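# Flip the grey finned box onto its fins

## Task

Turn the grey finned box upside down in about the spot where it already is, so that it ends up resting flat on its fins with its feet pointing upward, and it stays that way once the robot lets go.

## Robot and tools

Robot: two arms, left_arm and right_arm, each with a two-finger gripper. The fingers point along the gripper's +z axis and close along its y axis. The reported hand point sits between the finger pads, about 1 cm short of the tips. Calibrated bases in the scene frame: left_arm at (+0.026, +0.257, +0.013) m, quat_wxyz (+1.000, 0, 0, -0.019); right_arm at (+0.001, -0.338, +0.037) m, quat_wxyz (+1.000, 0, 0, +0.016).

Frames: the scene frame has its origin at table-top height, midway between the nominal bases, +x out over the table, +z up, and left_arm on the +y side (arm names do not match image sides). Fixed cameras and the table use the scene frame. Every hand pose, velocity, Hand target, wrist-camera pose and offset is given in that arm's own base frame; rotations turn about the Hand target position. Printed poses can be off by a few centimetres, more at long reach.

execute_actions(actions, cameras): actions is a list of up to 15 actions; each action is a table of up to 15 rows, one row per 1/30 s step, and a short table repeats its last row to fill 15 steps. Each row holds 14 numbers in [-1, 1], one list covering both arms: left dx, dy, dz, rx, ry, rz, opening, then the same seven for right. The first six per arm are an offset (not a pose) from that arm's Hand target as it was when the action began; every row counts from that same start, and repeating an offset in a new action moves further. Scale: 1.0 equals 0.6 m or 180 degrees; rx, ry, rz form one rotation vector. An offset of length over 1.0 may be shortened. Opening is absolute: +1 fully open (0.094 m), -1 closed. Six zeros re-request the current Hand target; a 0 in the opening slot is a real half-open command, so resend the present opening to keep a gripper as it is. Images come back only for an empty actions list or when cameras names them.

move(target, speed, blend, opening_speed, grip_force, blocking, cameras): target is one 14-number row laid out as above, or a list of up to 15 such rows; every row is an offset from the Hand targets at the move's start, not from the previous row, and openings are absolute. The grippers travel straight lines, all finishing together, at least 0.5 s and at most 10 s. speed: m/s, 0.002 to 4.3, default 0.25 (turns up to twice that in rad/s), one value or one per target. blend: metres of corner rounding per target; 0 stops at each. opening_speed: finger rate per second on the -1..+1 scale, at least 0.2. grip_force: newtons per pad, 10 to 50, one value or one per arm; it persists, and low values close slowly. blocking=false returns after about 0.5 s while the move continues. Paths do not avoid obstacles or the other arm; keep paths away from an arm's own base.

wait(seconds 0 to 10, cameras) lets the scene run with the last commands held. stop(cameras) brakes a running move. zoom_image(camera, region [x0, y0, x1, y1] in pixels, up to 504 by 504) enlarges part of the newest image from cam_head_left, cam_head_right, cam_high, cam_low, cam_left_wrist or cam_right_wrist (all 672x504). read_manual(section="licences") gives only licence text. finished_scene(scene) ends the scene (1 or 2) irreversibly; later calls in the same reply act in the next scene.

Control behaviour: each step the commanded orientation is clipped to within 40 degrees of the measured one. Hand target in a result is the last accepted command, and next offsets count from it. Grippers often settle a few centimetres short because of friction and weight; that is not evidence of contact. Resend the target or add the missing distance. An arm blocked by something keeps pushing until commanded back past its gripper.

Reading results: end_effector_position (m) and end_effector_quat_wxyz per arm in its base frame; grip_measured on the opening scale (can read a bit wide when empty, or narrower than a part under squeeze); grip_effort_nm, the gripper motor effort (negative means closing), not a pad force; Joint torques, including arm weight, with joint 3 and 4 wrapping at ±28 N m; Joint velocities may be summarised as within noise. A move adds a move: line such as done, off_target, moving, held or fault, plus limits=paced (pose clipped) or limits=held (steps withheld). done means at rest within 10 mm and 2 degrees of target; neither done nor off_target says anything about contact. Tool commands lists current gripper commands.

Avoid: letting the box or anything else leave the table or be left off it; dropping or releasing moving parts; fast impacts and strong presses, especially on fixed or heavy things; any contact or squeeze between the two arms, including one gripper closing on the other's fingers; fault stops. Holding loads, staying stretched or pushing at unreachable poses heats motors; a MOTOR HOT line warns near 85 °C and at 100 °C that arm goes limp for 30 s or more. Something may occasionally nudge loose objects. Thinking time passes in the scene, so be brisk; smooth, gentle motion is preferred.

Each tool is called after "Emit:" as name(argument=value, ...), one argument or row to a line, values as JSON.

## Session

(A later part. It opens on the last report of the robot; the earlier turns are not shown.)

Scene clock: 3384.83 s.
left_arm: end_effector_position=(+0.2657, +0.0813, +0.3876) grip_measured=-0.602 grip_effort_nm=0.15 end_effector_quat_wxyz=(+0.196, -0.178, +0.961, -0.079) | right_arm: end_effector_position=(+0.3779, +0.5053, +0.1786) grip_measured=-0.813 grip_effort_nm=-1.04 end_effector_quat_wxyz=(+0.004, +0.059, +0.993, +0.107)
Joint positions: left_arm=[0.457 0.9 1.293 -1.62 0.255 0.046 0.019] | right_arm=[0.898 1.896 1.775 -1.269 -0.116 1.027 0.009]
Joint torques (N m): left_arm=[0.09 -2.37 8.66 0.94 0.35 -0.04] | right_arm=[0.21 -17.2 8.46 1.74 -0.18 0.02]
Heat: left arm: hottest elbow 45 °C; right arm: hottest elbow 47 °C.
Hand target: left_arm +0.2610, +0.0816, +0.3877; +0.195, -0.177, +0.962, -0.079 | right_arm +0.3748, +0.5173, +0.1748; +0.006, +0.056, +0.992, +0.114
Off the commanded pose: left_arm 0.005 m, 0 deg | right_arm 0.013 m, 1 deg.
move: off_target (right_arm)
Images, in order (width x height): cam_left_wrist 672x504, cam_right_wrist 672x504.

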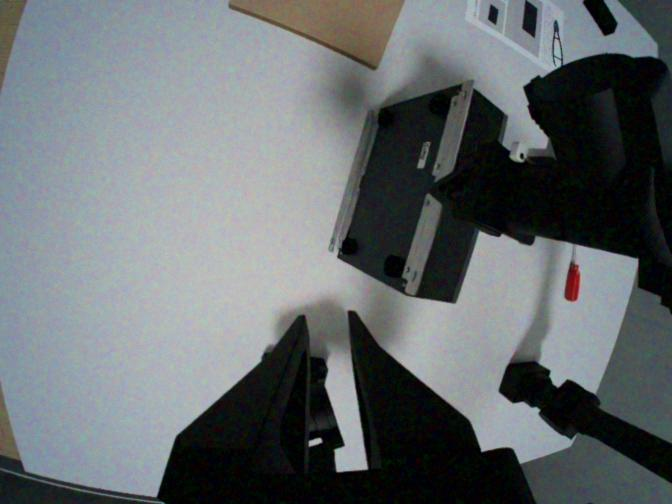

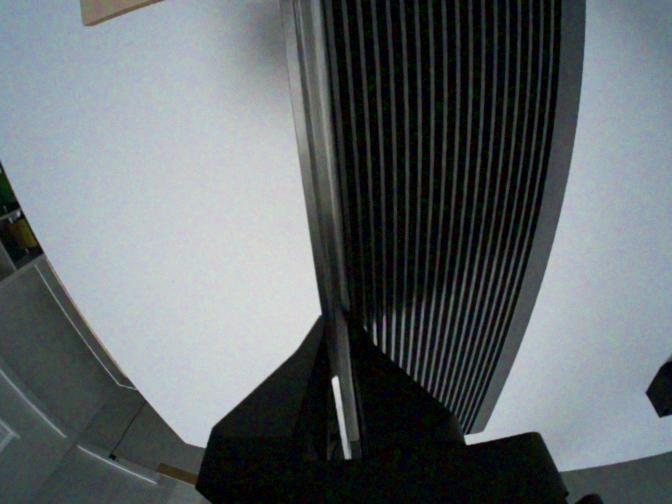

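Emit:
move(
  target=[
    [0, 0, 0, 0, 0, 0, -0.6, -0.011, -0.0966, 0.0123, 0.0828, -0.0094, 0, -1],
    [0, 0, 0, 0, 0, 0, -0.6, -0.021, -0.1846, 0.0073, 0.1656, -0.0189, 0, -1],
  ],
  speed=0.04,
  blend=[0.01, 0],
  cameras=["cam_right_wrist", "cam_left_wrist"],
)

Scene clock: 3416.27 s.
left_arm: end_effector_position=(+0.2657, +0.0813, +0.3876) grip_measured=-0.602 grip_effort_nm=0.15 end_effector_quat_wxyz=(+0.196, -0.178, +0.961, -0.079) | right_arm: end_effector_position=(+0.3634, +0.3934, +0.1764) grip_measured=-0.817 grip_effort_nm=-1.04 end_effector_quat_wxyz=(+0.022, +0.058, +0.935, +0.350)
Joint positions: left_arm=[0.457 0.9 1.293 -1.62 0.255 0.046 0.019] | right_arm=[0.677 1.478 1.092 -0.626 -0.475 0.941 0.009]
Joint torques (N m): left_arm=[0.03 -2.49 8.65 0.94 0.35 -0.04] | right_arm=[0.26 -11.34 8.13 2.96 -1.08 0.08]
Heat: left arm: hottest elbow 45 °C; right arm: hottest elbow 46 °C.
Hand target: left_arm +0.2610, +0.0816, +0.3877; +0.195, -0.177, +0.962, -0.079 | right_arm +0.3622, +0.4066, +0.1791; +0.021, +0.053, +0.928, +0.367
Off the commanded pose: left_arm 0.005 m, 0 deg | right_arm 0.014 m, 2 deg.
move: off_target (right_arm)
Images, in order (width x height): cam_left_wrist 672x504, cam_right_wrist 672x504.

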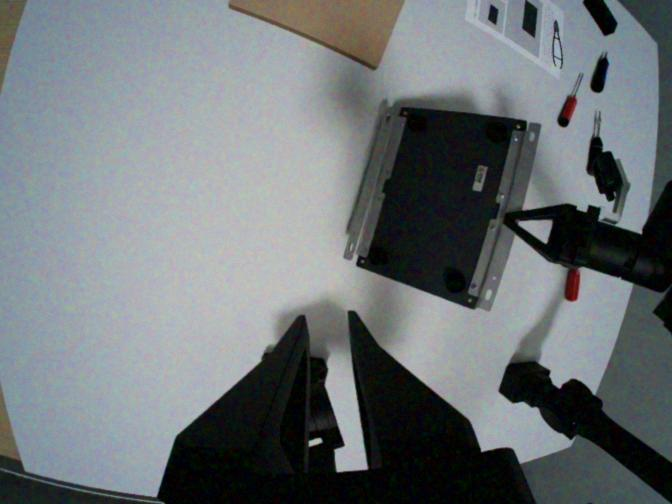

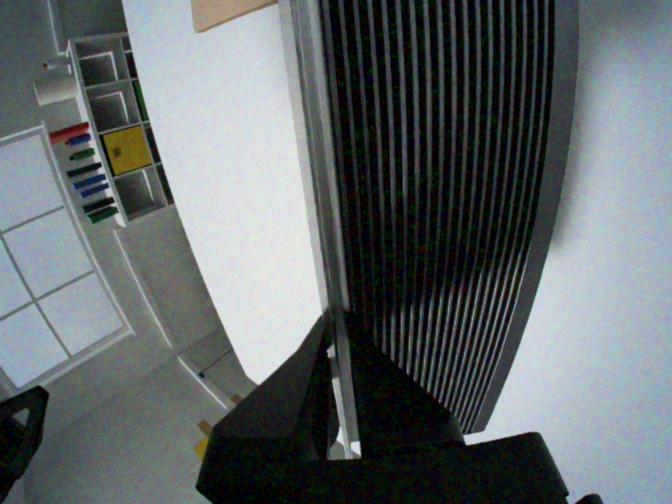

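Emit:
move(
  target=[
    [0, 0, 0, 0, 0, 0, -0.6, -0.0096, -0.0846, -0.033, 0.0828, -0.0094, 0, -1],
    [0, 0, 0, 0, 0, 0, -0.6, -0.018, -0.1581, -0.0697, 0.1656, -0.0189, 0, -1],
  ],
  speed=0.04,
  blend=[0.01, 0],
  cameras=["cam_right_wrist", "cam_left_wrist"],
)

Scene clock: 3432.83 s.
left_arm: end_effector_position=(+0.2657, +0.0813, +0.3876) grip_measured=-0.602 grip_effort_nm=0.15 end_effector_quat_wxyz=(+0.196, -0.178, +0.961, -0.079) | right_arm: end_effector_position=(+0.3380, +0.3074, +0.0980) grip_measured=-0.871 grip_effort_nm=-1.04 end_effector_quat_wxyz=(+0.016, +0.059, +0.825, +0.562)
Joint positions: left_arm=[0.457 0.9 1.293 -1.62 0.255 0.046 0.019] | right_arm=[0.428 1.507 0.582 0.261 -0.933 1.052 0.006]
Joint torques (N m): left_arm=[0.03 -2.49 8.65 0.92 0.35 -0.05] | right_arm=[-2.02 -12.1 7.73 3.38 -2.11 0.38]
Heat: left arm: hottest elbow 44 °C; right arm: hottest elbow 46 °C.
Hand target: left_arm +0.2610, +0.0816, +0.3877; +0.195, -0.177, +0.962, -0.079 | right_arm +0.3515, +0.3116, +0.1372; +0.034, +0.046, +0.802, +0.595
Off the commanded pose: left_arm 0.005 m, 0 deg | right_arm 0.042 m, 5 deg.
move: off_target (right_arm)
Images, in order (width x height): cam_left_wrist 672x504, cam_right_wrist 672x504.

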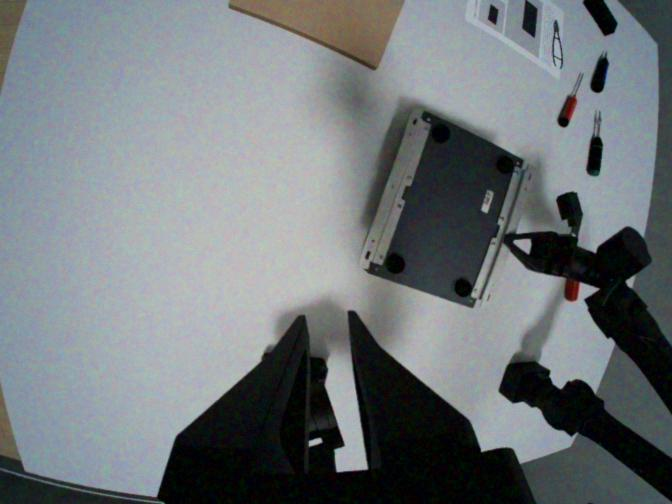

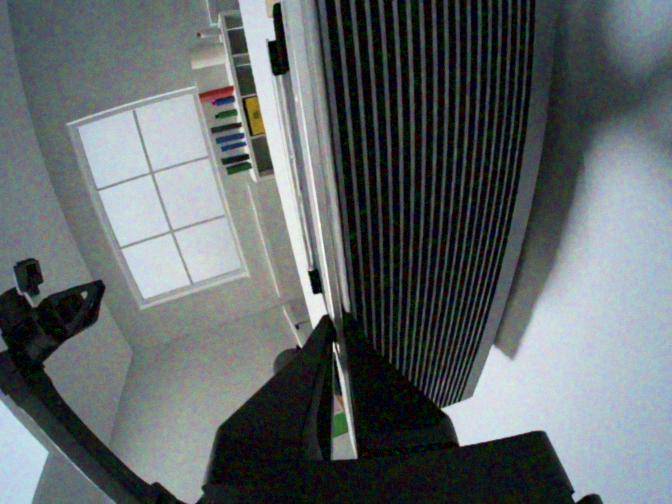

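Emit:
move(
  target=[
    [0, 0, 0, 0, 0, 0, -0.6, -0.0055, -0.0487, -0.0395, 0.0663, -0.0075, 0, -1],
    [0, 0, 0, 0, 0, 0, -0.6, -0.007, -0.065, -0.07, 0.1, -0.0113, 0, -1],
  ],
  speed=0.03,
  blend=[0.01, 0],
  cameras=["cam_right_wrist", "cam_left_wrist", "cam_low"],
)

Scene clock: 3443.80 s.
left_arm: end_effector_position=(+0.2657, +0.0813, +0.3876) grip_measured=-0.602 grip_effort_nm=0.15 end_effector_quat_wxyz=(+0.196, -0.178, +0.961, -0.079) | right_arm: end_effector_position=(+0.3297, +0.2768, +0.0636) grip_measured=-0.907 grip_effort_nm=-1.04 end_effector_quat_wxyz=(+0.013, +0.058, +0.719, +0.692)
Joint positions: left_arm=[0.457 0.9 1.293 -1.62 0.255 0.046 0.019] | right_arm=[0.322 1.941 0.457 1.383 -1.147 1.54 0.004]
Joint torques (N m): left_arm=[0.09 -2.61 8.65 0.92 0.35 -0.04] | right_arm=[-3.02 -14.45 3.69 4.48 -0.75 0.47]
Heat: left arm: hottest elbow 44 °C; right arm: hottest elbow 45 °C.
Hand target: left_arm +0.2610, +0.0816, +0.3877; +0.195, -0.177, +0.962, -0.079 | right_arm +0.3473, +0.2727, +0.0954; +0.040, +0.040, +0.698, +0.714
Off the commanded pose: left_arm 0.005 m, 0 deg | right_arm 0.036 m, 5 deg.
move: off_target (right_arm)
Images, in order (width x height): cam_low 672x504, cam_left_wrist 672x504, cam_right_wrist 672x504.

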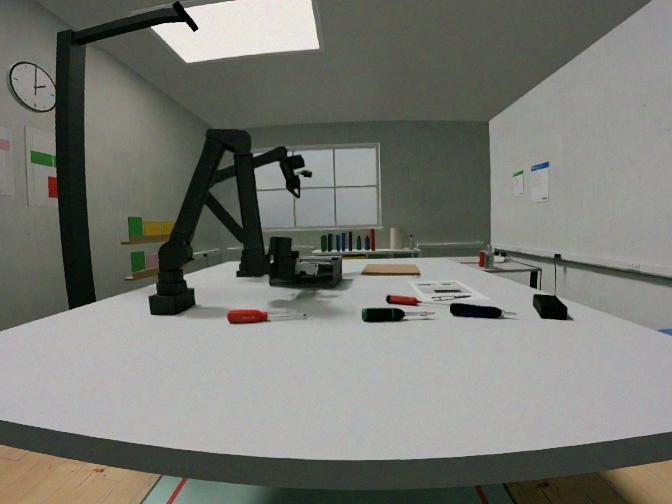

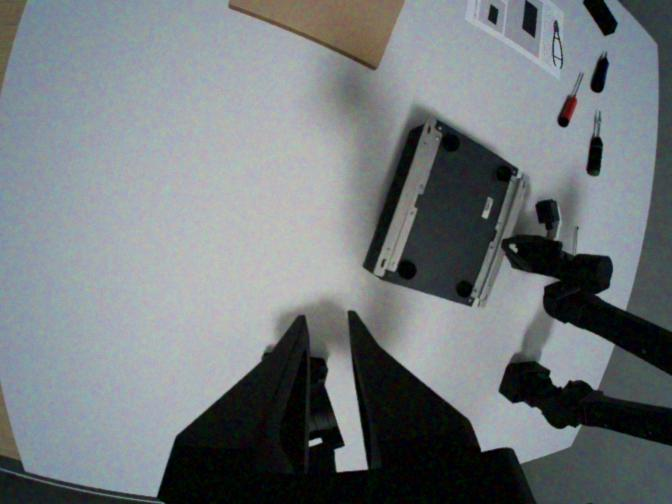

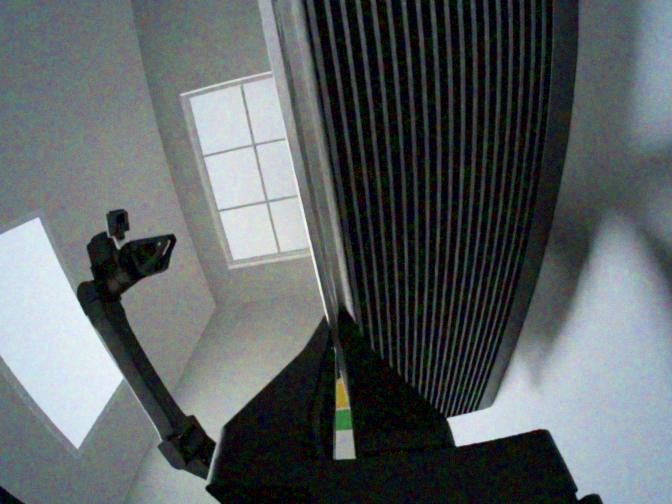

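Emit:
move(
  target=[
    [0, 0, 0, 0, 0, 0, -0.6, 0, 0, 0, 0, 0, 0, -0.82],
  ],
  speed=0.03,
  opening_speed=0.2,
)

Emit:
move(
  target=[
    [0, 0, 0, 0, 0, 0, -0.6, -0.005, 0, -0.04, 0, 0, 0, -0.82],
  ],
  speed=0.03,
  cameras=["cam_right_wrist", "cam_left_wrist", "cam_low"],
)

Scene clock: 3456.40 s.
left_arm: end_effector_position=(+0.2657, +0.0813, +0.3876) grip_measured=-0.602 grip_effort_nm=0.15 end_effector_quat_wxyz=(+0.196, -0.178, +0.961, -0.079) | right_arm: end_effector_position=(+0.3299, +0.2765, +0.0647) grip_measured=-0.819 grip_effort_nm=-0.05 end_effector_quat_wxyz=(+0.004, +0.069, +0.717, +0.694)
Joint positions: left_arm=[0.457 0.9 1.293 -1.62 0.255 0.046 0.019] | right_arm=[0.321 1.944 0.457 1.399 -1.147 1.581 0.008]
Joint torques (N m): left_arm=[0.15 -2.49 8.65 0.91 0.36 -0.05] | right_arm=[-2.9 -14.04 3.54 4.41 -0.63 0.16]
Heat: left arm: hottest elbow 44 °C; right arm: hottest elbow 43 °C.
Hand target: left_arm +0.2610, +0.0816, +0.3877; +0.195, -0.177, +0.962, -0.079 | right_arm +0.3473, +0.2728, +0.0953; +0.040, +0.040, +0.698, +0.714
Off the commanded pose: left_arm 0.005 m, 0 deg | right_arm 0.036 m, 6 deg.
move: off_target (right_arm)

Scene clock: 3457.80 s.
left_arm: end_effector_position=(+0.2657, +0.0813, +0.3876) grip_measured=-0.602 grip_effort_nm=0.15 end_effector_quat_wxyz=(+0.196, -0.178, +0.961, -0.079) | right_arm: end_effector_position=(+0.3299, +0.2759, +0.0645) grip_measured=-0.819 grip_effort_nm=-0.04 end_effector_quat_wxyz=(+0.022, +0.044, +0.705, +0.707)
Joint positions: left_arm=[0.457 0.9 1.293 -1.62 0.255 0.046 0.019] | right_arm=[0.318 2.003 0.468 1.537 -1.159 1.605 0.008]
Joint torques (N m): left_arm=[-0.03 -2.49 8.66 0.91 0.35 -0.04] | right_arm=[-2.26 -10.4 3.1 2.88 0.03 -0.06]
Heat: left arm: hottest elbow 44 °C; right arm: hottest elbow 43 °C.
Hand target: left_arm +0.2610, +0.0816, +0.3877; +0.195, -0.177, +0.962, -0.079 | right_arm +0.3442, +0.2727, +0.0713; +0.040, +0.040, +0.698, +0.714
Off the commanded pose: left_arm 0.005 m, 0 deg | right_arm 0.016 m, 2 deg.
move: off_target (right_arm)
Images, in order (width x height): cam_low 672x504, cam_left_wrist 672x504, cam_right_wrist 672x504.

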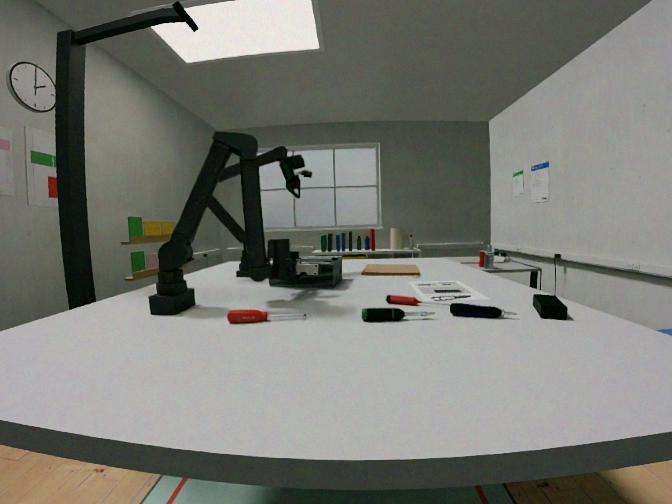

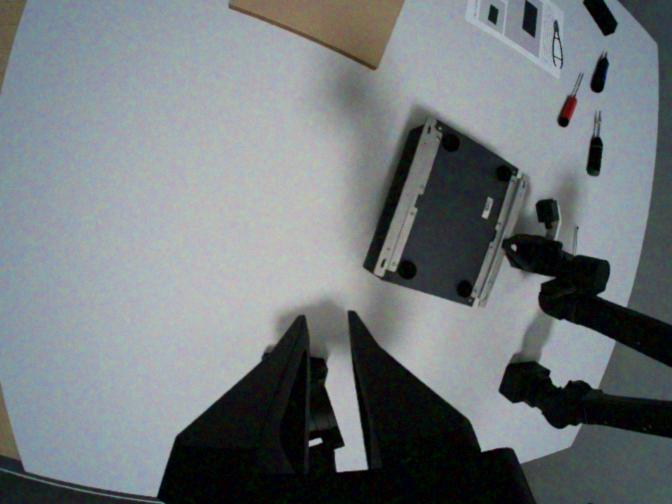

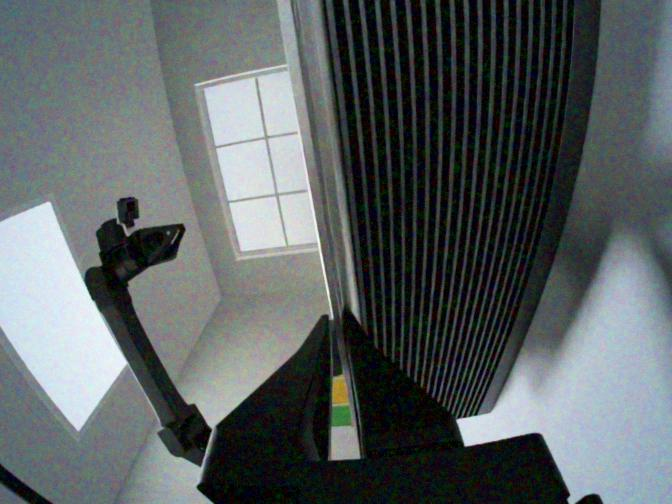

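Emit:
move(
  target=[
    [0, 0, 0, 0, 0, 0, -0.6, 0, 0, -0.03, 0, 0, 0, -0.8],
  ],
  speed=0.03,
)

Emit:
move(
  target=[
    [0, 0, 0, 0, 0, 0, -0.6, 0, 0, -0.02, 0, 0, 0, -0.75],
  ],
  speed=0.03,
  cameras=["cam_right_wrist", "cam_left_wrist", "cam_low"],
)

Scene clock: 3464.53 s.
left_arm: end_effector_position=(+0.2657, +0.0813, +0.3876) grip_measured=-0.602 grip_effort_nm=0.15 end_effector_quat_wxyz=(+0.196, -0.178, +0.961, -0.079) | right_arm: end_effector_position=(+0.3370, +0.2760, +0.0601) grip_measured=-0.801 grip_effort_nm=0.04 end_effector_quat_wxyz=(+0.035, +0.035, +0.703, +0.710)
Joint positions: left_arm=[0.457 0.9 1.293 -1.62 0.255 0.046 0.019] | right_arm=[0.312 2.036 0.49 1.572 -1.16 1.596 0.009]
Joint torques (N m): left_arm=[0.15 -2.43 8.62 0.94 0.35 -0.05] | right_arm=[-1.55 -8.18 2.21 1.99 0.02 -0.21]
Heat: left arm: hottest elbow 44 °C; right arm: hottest elbow 43 °C.
Hand target: left_arm +0.2610, +0.0816, +0.3877; +0.195, -0.177, +0.962, -0.079 | right_arm +0.3443, +0.2727, +0.0533; +0.040, +0.040, +0.698, +0.714
Off the commanded pose: left_arm 0.005 m, 0 deg | right_arm 0.010 m, 1 deg.
joint sent to its limit (right arm) — joint 4 (wrist pitch), upper limit. The joint targets still meet the commanded pose.
move: done

Scene clock: 3465.37 s.
left_arm: end_effector_position=(+0.2657, +0.0813, +0.3876) grip_measured=-0.602 grip_effort_nm=0.15 end_effector_quat_wxyz=(+0.196, -0.178, +0.961, -0.079) | right_arm: end_effector_position=(+0.3371, +0.2760, +0.0585) grip_measured=-0.750 grip_effort_nm=-0.02 end_effector_quat_wxyz=(+0.038, +0.026, +0.703, +0.710)
Joint positions: left_arm=[0.457 0.9 1.293 -1.62 0.255 0.046 0.019] | right_arm=[0.311 2.045 0.495 1.579 -1.168 1.582 0.012]
Joint torques (N m): left_arm=[0.15 -2.49 8.64 0.96 0.36 -0.05] | right_arm=[-1.55 -6.71 2.4 1.61 0.33 -0.3]
Heat: left arm: hottest elbow 44 °C; right arm: hottest elbow 43 °C.
Hand target: left_arm +0.2610, +0.0816, +0.3877; +0.195, -0.177, +0.962, -0.079 | right_arm +0.3444, +0.2726, +0.0413; +0.041, +0.040, +0.698, +0.714
Off the commanded pose: left_arm 0.005 m, 0 deg | right_arm 0.019 m, 2 deg.
joint read past its limit (right arm) — joint 4 (wrist pitch), upper limit.
joint sent to its limit (right arm) — joint 4 (wrist pitch), upper limit. The joint targets still meet the commanded pose.
move: off_target (right_arm)
Images, in order (width x height): cam_low 672x504, cam_left_wrist 672x504, cam_right_wrist 672x504.

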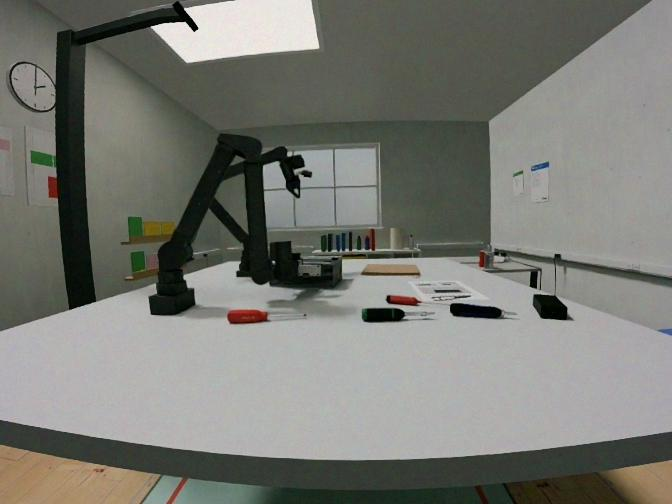

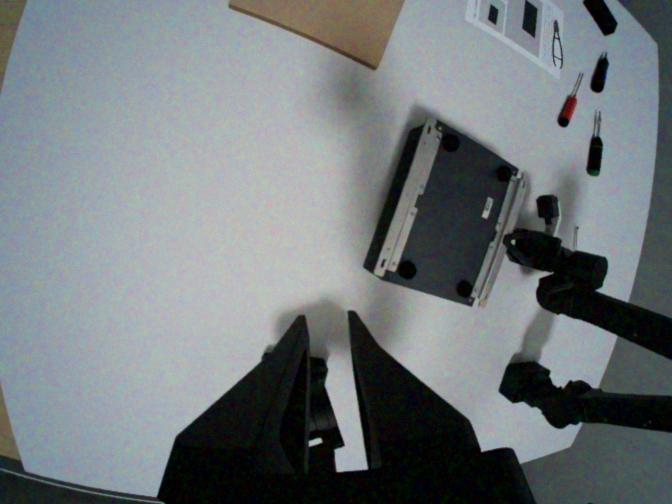

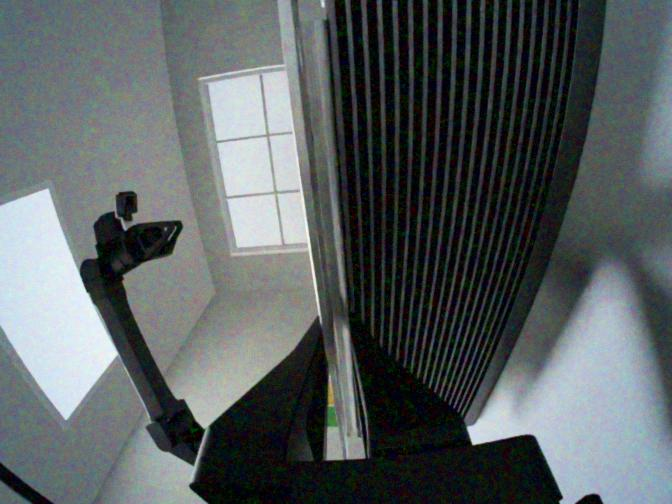

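Emit:
move(
  target=[
    [0, 0, 0, 0, 0, 0, -0.6, 0, 0, 0.015, 0, 0, 0, -0.5],
    [0, 0, 0, 0, 0, 0, -0.6, 0, -0.13, 0.02, -0.02, 0, 0, -0.5],
  ],
  speed=0.05,
  cameras=["cam_right_wrist", "cam_left_wrist", "cam_low"],
)

Scene clock: 3475.40 s.
left_arm: end_effector_position=(+0.2657, +0.0813, +0.3876) grip_measured=-0.602 grip_effort_nm=0.15 end_effector_quat_wxyz=(+0.196, -0.178, +0.961, -0.079) | right_arm: end_effector_position=(+0.3430, +0.1993, +0.0506) grip_measured=-0.501 grip_effort_nm=0.05 end_effector_quat_wxyz=(+0.035, +0.039, +0.719, +0.693)
Joint positions: left_arm=[0.457 0.9 1.293 -1.62 0.255 0.046 0.019] | right_arm=[0.082 1.969 0.456 1.312 -1.381 1.378 0.023]
Joint torques (N m): left_arm=[0.09 -2.55 8.65 0.92 0.35 -0.05] | right_arm=[-1.85 -11.11 1.14 1.47 -0.29 -0.22]
Heat: left arm: hottest elbow 44 °C; right arm: hottest elbow 42 °C.
Hand target: left_arm +0.2610, +0.0816, +0.3877; +0.195, -0.177, +0.962, -0.079 | right_arm +0.3444, +0.1947, +0.0533; +0.042, +0.038, +0.720, +0.691
Off the commanded pose: left_arm 0.005 m, 0 deg | right_arm 0.006 m, 1 deg.
move: done
Images, in order (width x height): cam_low 672x504, cam_left_wrist 672x504, cam_right_wrist 672x504.

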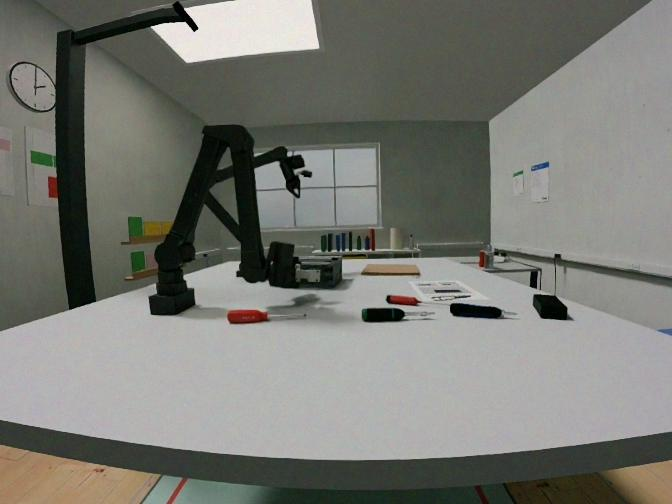

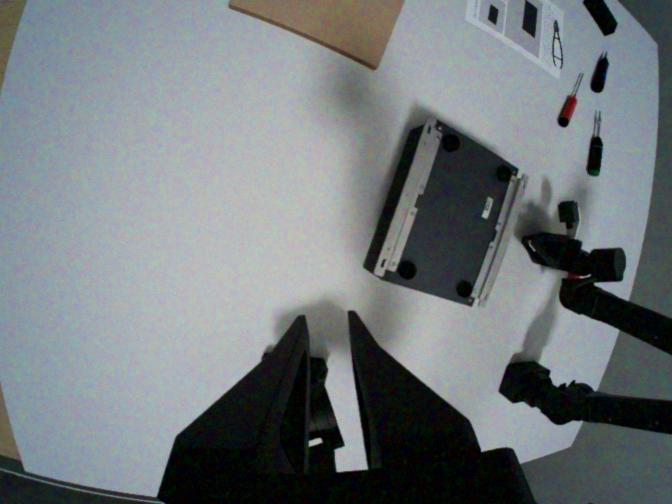

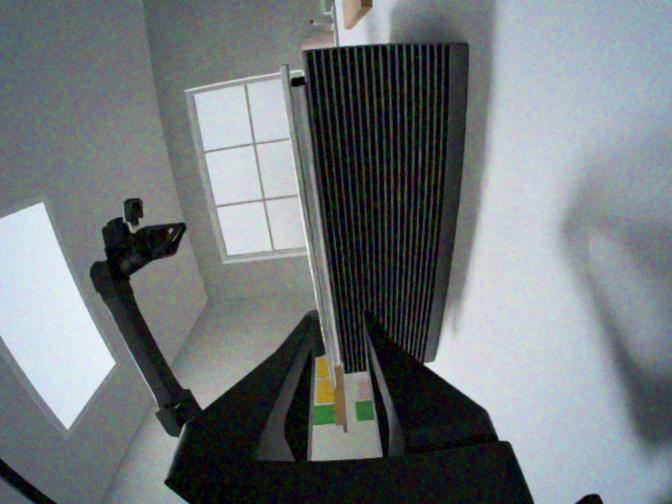

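Emit:
move(
  target=[
    [0, 0, 0, 0, 0, 0, -0.6, 0, -0.0745, 0.078, 0, 0, 0, -0.5],
    [0, 0, 0, 0, 0, 0, -0.6, -0.074, -0.108, 0.36, -0.486, 0.0296, 0.0267, -1],
  ],
  speed=0.2,
  blend=[0.02, 0],
  cameras=["cam_right_wrist", "cam_head_left", "cam_head_right", "cam_high"],
)

Scene clock: 3582.03 s.
left_arm: end_effector_position=(+0.2657, +0.0813, +0.3876) grip_measured=-0.602 grip_effort_nm=0.15 end_effector_quat_wxyz=(+0.196, -0.178, +0.961, -0.079) | right_arm: end_effector_position=(+0.2909, +0.1218, +0.2535) grip_measured=-0.986 grip_effort_nm=-0.75 end_effector_quat_wxyz=(-0.014, +0.002, +1.000, -0.004)
Joint positions: left_arm=[0.457 0.9 1.293 -1.62 0.255 0.046 0.019] | right_arm=[0.396 1.181 1.167 -1.586 -0.005 0.4 0.001]
Joint torques (N m): left_arm=[0.03 -2.55 8.66 0.88 0.35 -0.04] | right_arm=[-0.03 -5.95 11.45 0.23 0.15 0.11]
Heat: left arm: hottest elbow 44 °C; right arm: hottest elbow 39 °C.
Hand target: left_arm +0.2610, +0.0816, +0.3877; +0.195, -0.177, +0.962, -0.079 | right_arm +0.2999, +0.1299, +0.2693; +0.000, +0.001, +1.000, +0.001
Off the commanded pose: left_arm 0.005 m, 0 deg | right_arm 0.020 m, 2 deg.
move: off_target (right_arm); target 2's new opening was sent with right_arm's hand 0.020 m and 2 deg from that target
Images, in order (width x height): cam_head_left 672x504, cam_head_right 672x504, cam_high 672x504, cam_right_wrist 672x504.

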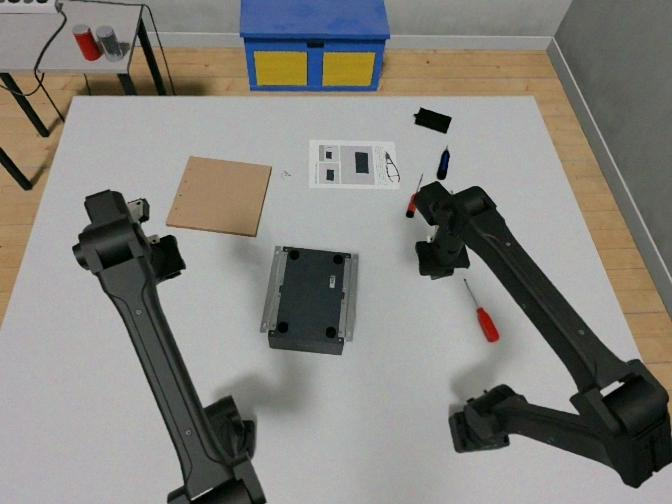

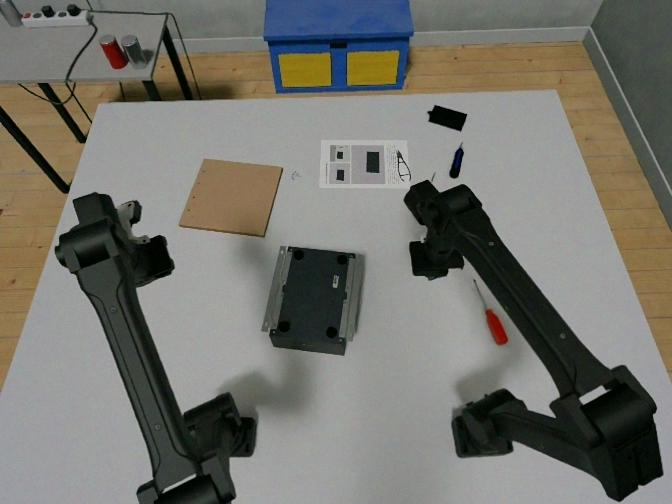

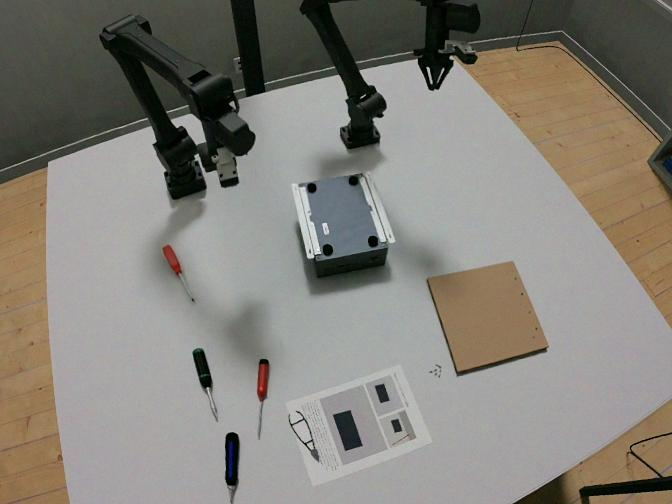

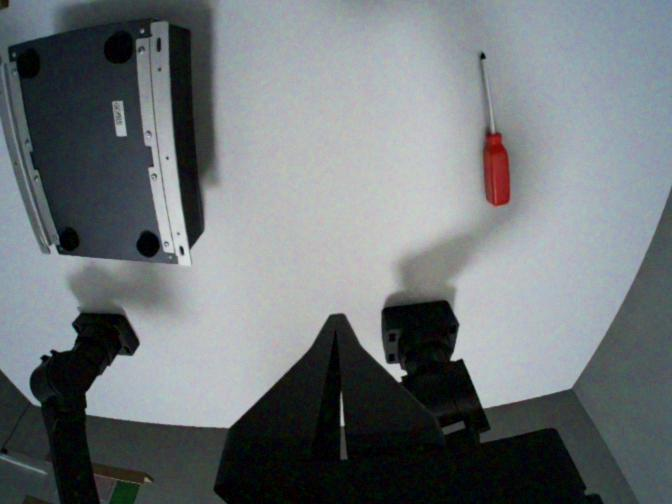

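Emit:
move(
  target=[
    [0, 0, 0, 0, 0, 0, -0.6, -0.08, 0.38, 0.0, -0.138, -0.118, 0.439, -1],
    [0, 0, 0, 0, 0, 0, -0.6, -0.2, 0.405, -0.05, -0.138, -0.118, 0.439, -1],
  ],
  speed=0.2,
  blend=[0.02, 0],
  cameras=["cam_right_wrist", "cam_head_left"],
)

Scene clock: 3592.77 s.
left_arm: end_effector_position=(+0.2657, +0.0813, +0.3876) grip_measured=-0.602 grip_effort_nm=0.15 end_effector_quat_wxyz=(+0.196, -0.178, +0.961, -0.079) | right_arm: end_effector_position=(+0.1827, +0.3704, +0.2409) grip_measured=-0.986 grip_effort_nm=-0.77 end_effector_quat_wxyz=(+0.170, -0.627, +0.735, -0.194)
Joint positions: left_arm=[0.457 0.9 1.293 -1.62 0.255 0.046 0.019] | right_arm=[1.324 1.368 1.238 -1.383 0.519 -0.102 0.001]
Joint torques (N m): left_arm=[0.15 -2.37 8.65 0.9 0.35 -0.05] | right_arm=[-0.32 -8.64 8.06 0.38 0.47 0.1]
Heat: left arm: hottest elbow 44 °C; right arm: hottest elbow 42 °C.
Hand target: left_arm +0.2610, +0.0816, +0.3877; +0.195, -0.177, +0.962, -0.079 | right_arm +0.1799, +0.3729, +0.2393; +0.169, -0.627, +0.735, -0.197
Off the commanded pose: left_arm 0.005 m, 0 deg | right_arm 0.004 m, 0 deg.
move: done
Images, in order (width x height): cam_head_left 672x504, cam_right_wrist 672x504.

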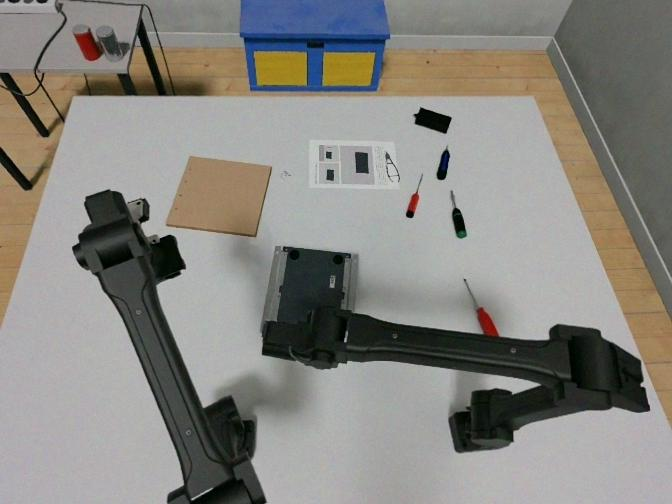

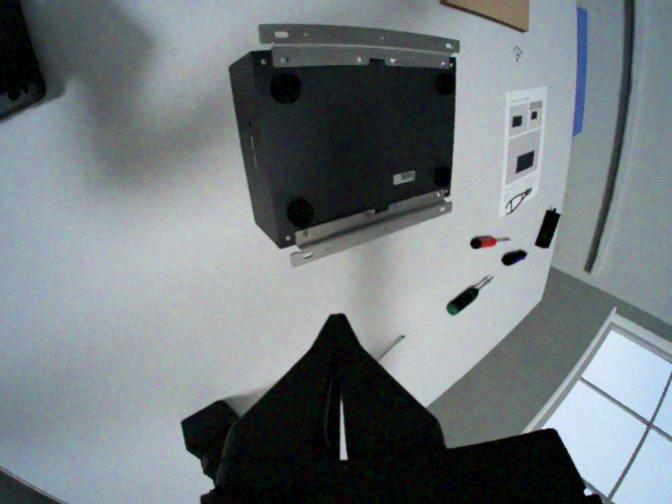

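Emit:
zoom_image(
  camera="cam_right_wrist",
  region=[200, 10, 480, 290],
)

Scaled by 1.800 from the camera's 672x504 image, which has a finer 960x720 frame.

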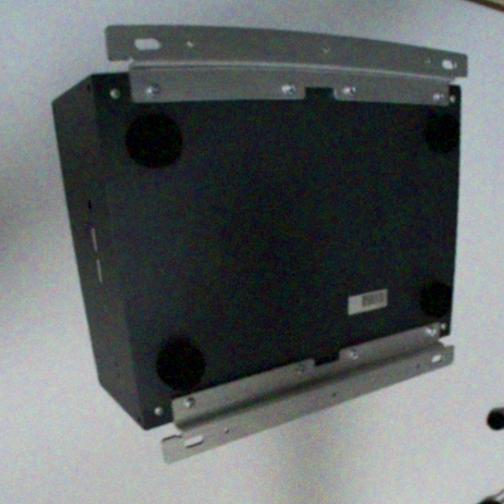

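Emit:
move(
  target=[
    [0, 0, 0, 0, 0, 0, -0.6, -0.01, 0.044, -0.38, 0, 0, 0, -1],
  ],
  speed=0.15,
  cameras=["cam_right_wrist"],
)

Emit:
move(
  target=[
    [0, 0, 0, 0, 0, 0, -0.6, 0.165, -0.027, 0, 0, 0, 0, -1],
  ],
  speed=0.04,
  cameras=["cam_right_wrist", "cam_left_wrist"],
)

Scene clock: 3622.87 s.
left_arm: end_effector_position=(+0.2657, +0.0813, +0.3876) grip_measured=-0.602 grip_effort_nm=0.15 end_effector_quat_wxyz=(+0.196, -0.178, +0.961, -0.079) | right_arm: end_effector_position=(+0.1783, +0.3926, +0.0118) grip_measured=-0.986 grip_effort_nm=-0.77 end_effector_quat_wxyz=(+0.161, -0.627, +0.736, -0.201)
Joint positions: left_arm=[0.457 0.9 1.293 -1.62 0.255 0.046 0.019] | right_arm=[1.347 1.701 0.951 -0.801 0.52 -0.069 0.001]
Joint torques (N m): left_arm=[0.09 -2.32 8.65 0.94 0.35 -0.05] | right_arm=[0.56 -11.4 5.97 1.01 0.46 0.12]
Heat: left arm: hottest elbow 44 °C; right arm: hottest elbow 42 °C.
Hand target: left_arm +0.2610, +0.0816, +0.3877; +0.195, -0.177, +0.962, -0.079 | right_arm +0.1739, +0.3992, +0.0112; +0.168, -0.627, +0.735, -0.197
Off the commanded pose: left_arm 0.005 m, 0 deg | right_arm 0.008 m, 1 deg.
move: done
Images, in order (width x height): cam_right_wrist 672x504.

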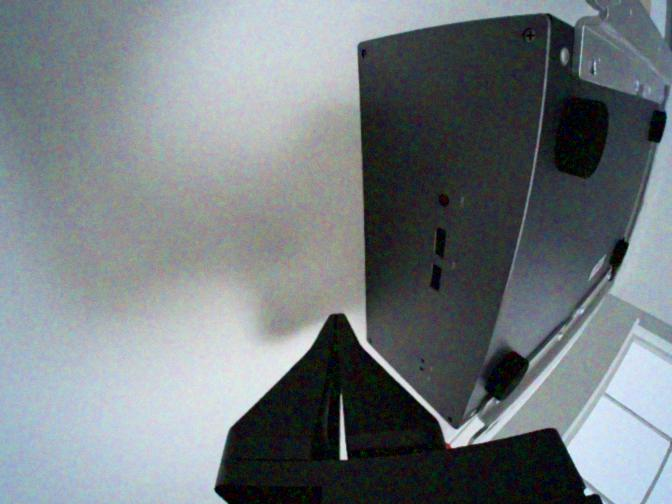

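Scene clock: 3626.10 s.
left_arm: end_effector_position=(+0.2657, +0.0813, +0.3876) grip_measured=-0.602 grip_effort_nm=0.15 end_effector_quat_wxyz=(+0.196, -0.178, +0.961, -0.079) | right_arm: end_effector_position=(+0.2416, +0.3852, +0.0089) grip_measured=-0.986 grip_effort_nm=-0.77 end_effector_quat_wxyz=(+0.157, -0.648, +0.722, -0.185)
Joint positions: left_arm=[0.457 0.9 1.293 -1.62 0.255 0.046 0.019] | right_arm=[1.187 1.704 0.951 -0.69 0.474 -0.306 0.001]
Joint torques (N m): left_arm=[0.21 -2.43 8.65 0.94 0.35 -0.04] | right_arm=[-4.95 -10.87 7.43 1.85 1.48 -0.11]
Heat: left arm: hottest elbow 44 °C; right arm: hottest elbow 42 °C.
Hand target: left_arm +0.2610, +0.0816, +0.3877; +0.195, -0.177, +0.962, -0.079 | right_arm +0.2730, +0.3830, +0.0113; +0.168, -0.627, +0.735, -0.197
Off the commanded pose: left_arm 0.005 m, 0 deg | right_arm 0.032 m, 3 deg.
move: off_target (right_arm)
Images, in order (width x height): cam_left_wrist 672x504, cam_right_wrist 672x504.

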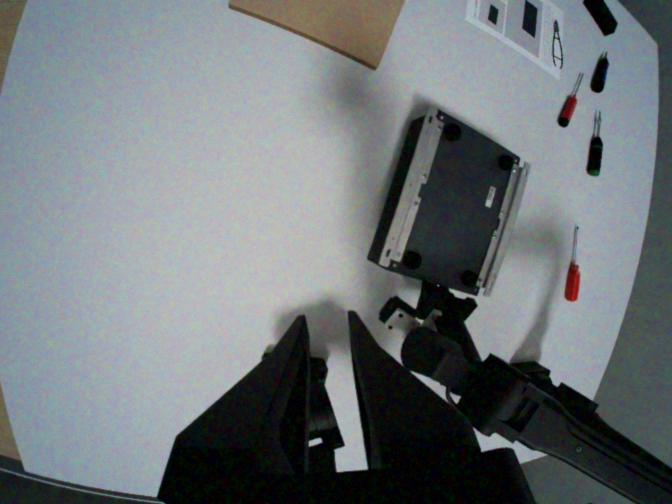

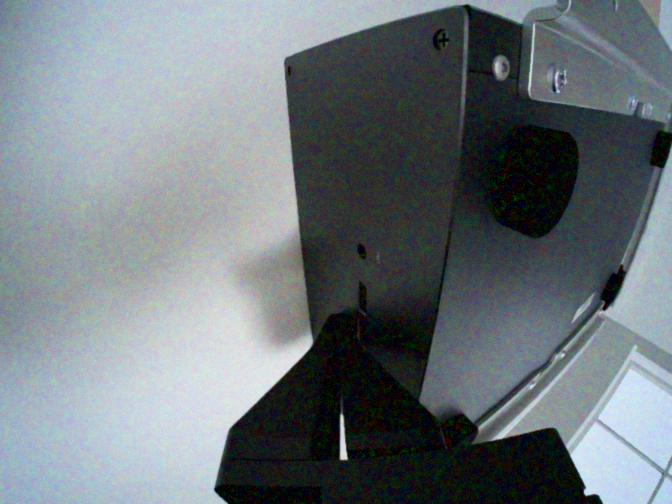

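Emit:
move(
  target=[
    [0, 0, 0, 0, 0, 0, -0.6, 0.115, -0.019, 0, 0, 0, 0, -1],
  ],
  speed=0.04,
  cameras=["cam_right_wrist", "cam_left_wrist"],
)

Scene clock: 3635.23 s.
left_arm: end_effector_position=(+0.2657, +0.0813, +0.3876) grip_measured=-0.602 grip_effort_nm=0.15 end_effector_quat_wxyz=(+0.196, -0.178, +0.961, -0.079) | right_arm: end_effector_position=(+0.2984, +0.3598, -0.0027) grip_measured=-0.986 grip_effort_nm=-0.77 end_effector_quat_wxyz=(+0.135, -0.656, +0.717, -0.194)
Joint positions: left_arm=[0.457 0.9 1.293 -1.62 0.255 0.046 0.019] | right_arm=[1.043 1.741 0.966 -0.641 0.453 -0.476 0.001]
Joint torques (N m): left_arm=[0.09 -2.55 8.64 0.94 0.36 -0.05] | right_arm=[-5.19 -11.28 10.13 2.04 1.16 -0.07]
Heat: left arm: hottest elbow 44 °C; right arm: hottest elbow 42 °C.
Hand target: left_arm +0.2610, +0.0816, +0.3877; +0.195, -0.177, +0.962, -0.079 | right_arm +0.3420, +0.3716, +0.0112; +0.168, -0.627, +0.735, -0.197
Off the commanded pose: left_arm 0.005 m, 0 deg | right_arm 0.047 m, 6 deg.
move: off_target (right_arm)
Images, in order (width x height): cam_left_wrist 672x504, cam_right_wrist 672x504.

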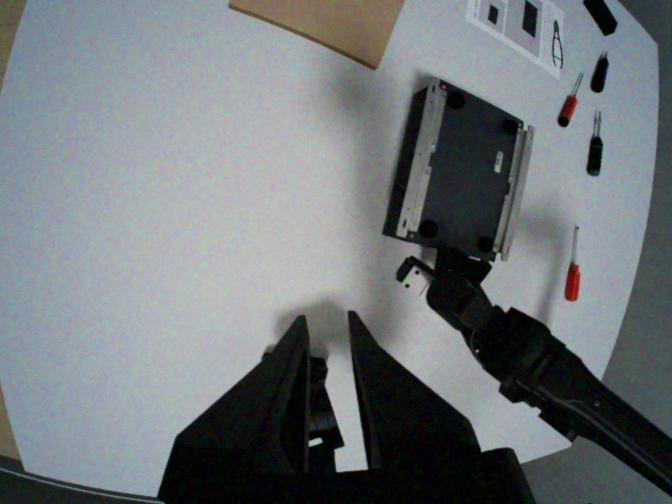

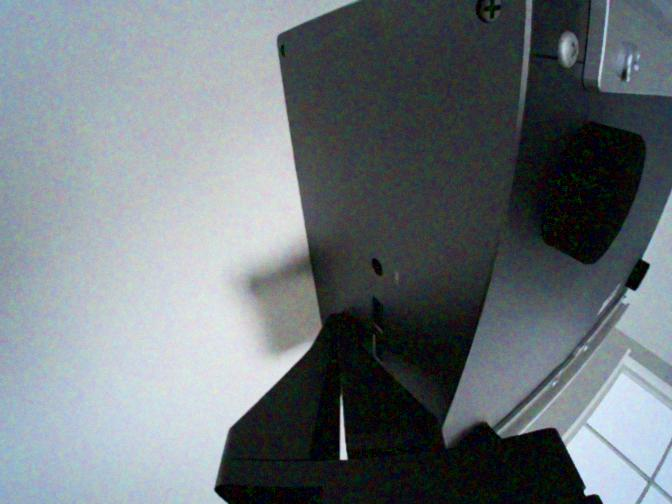

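Emit:
move(
  target=[
    [0, 0, 0, 0, 0, 0, -0.6, 0.05, 0.0, 0.02, 0, 0, 0, -1],
  ],
  speed=0.04,
  cameras=["cam_right_wrist", "cam_left_wrist"],
)

Scene clock: 3649.60 s.
left_arm: end_effector_position=(+0.2657, +0.0813, +0.3876) grip_measured=-0.602 grip_effort_nm=0.15 end_effector_quat_wxyz=(+0.196, -0.178, +0.961, -0.079) | right_arm: end_effector_position=(+0.3269, +0.3548, -0.0013) grip_measured=-0.986 grip_effort_nm=-0.77 end_effector_quat_wxyz=(+0.129, -0.655, +0.719, -0.194)
Joint positions: left_arm=[0.457 0.9 1.293 -1.62 0.255 0.046 0.019] | right_arm=[0.982 1.762 1.004 -0.643 0.441 -0.533 0.001]
Joint torques (N m): left_arm=[0.09 -2.49 8.65 0.95 0.36 -0.05] | right_arm=[-4.84 -12.81 11.54 1.54 1.11 -0.05]
Heat: left arm: hottest elbow 44 °C; right arm: hottest elbow 45 °C.
Hand target: left_arm +0.2610, +0.0816, +0.3877; +0.195, -0.177, +0.962, -0.079 | right_arm +0.3720, +0.3716, +0.0232; +0.168, -0.627, +0.735, -0.197
Off the commanded pose: left_arm 0.005 m, 0 deg | right_arm 0.054 m, 6 deg.
move: off_target (right_arm)
Images, in order (width x height): cam_left_wrist 672x504, cam_right_wrist 672x504.

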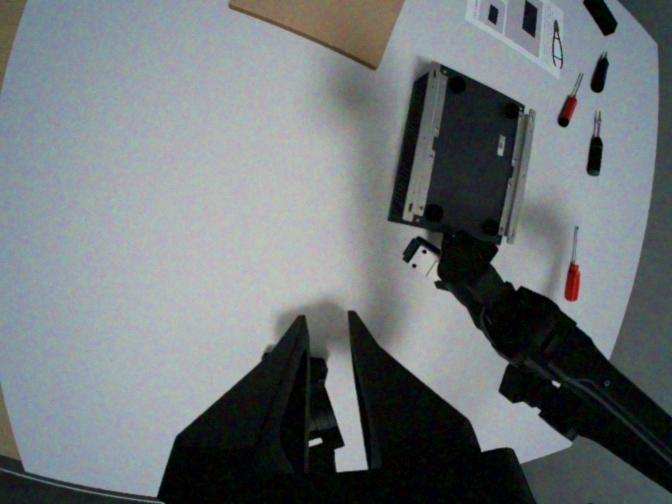

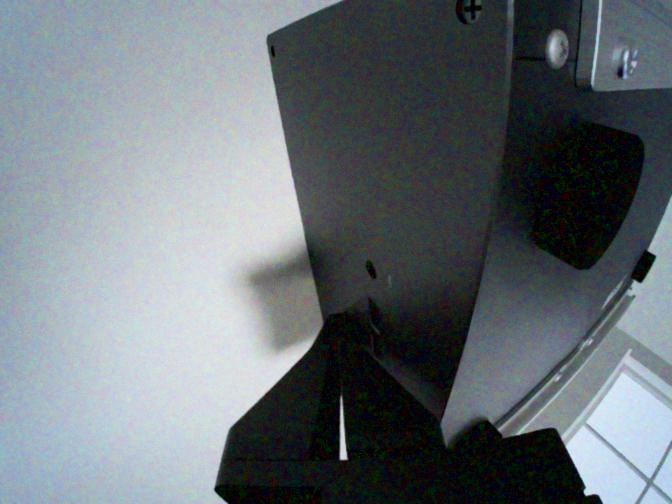

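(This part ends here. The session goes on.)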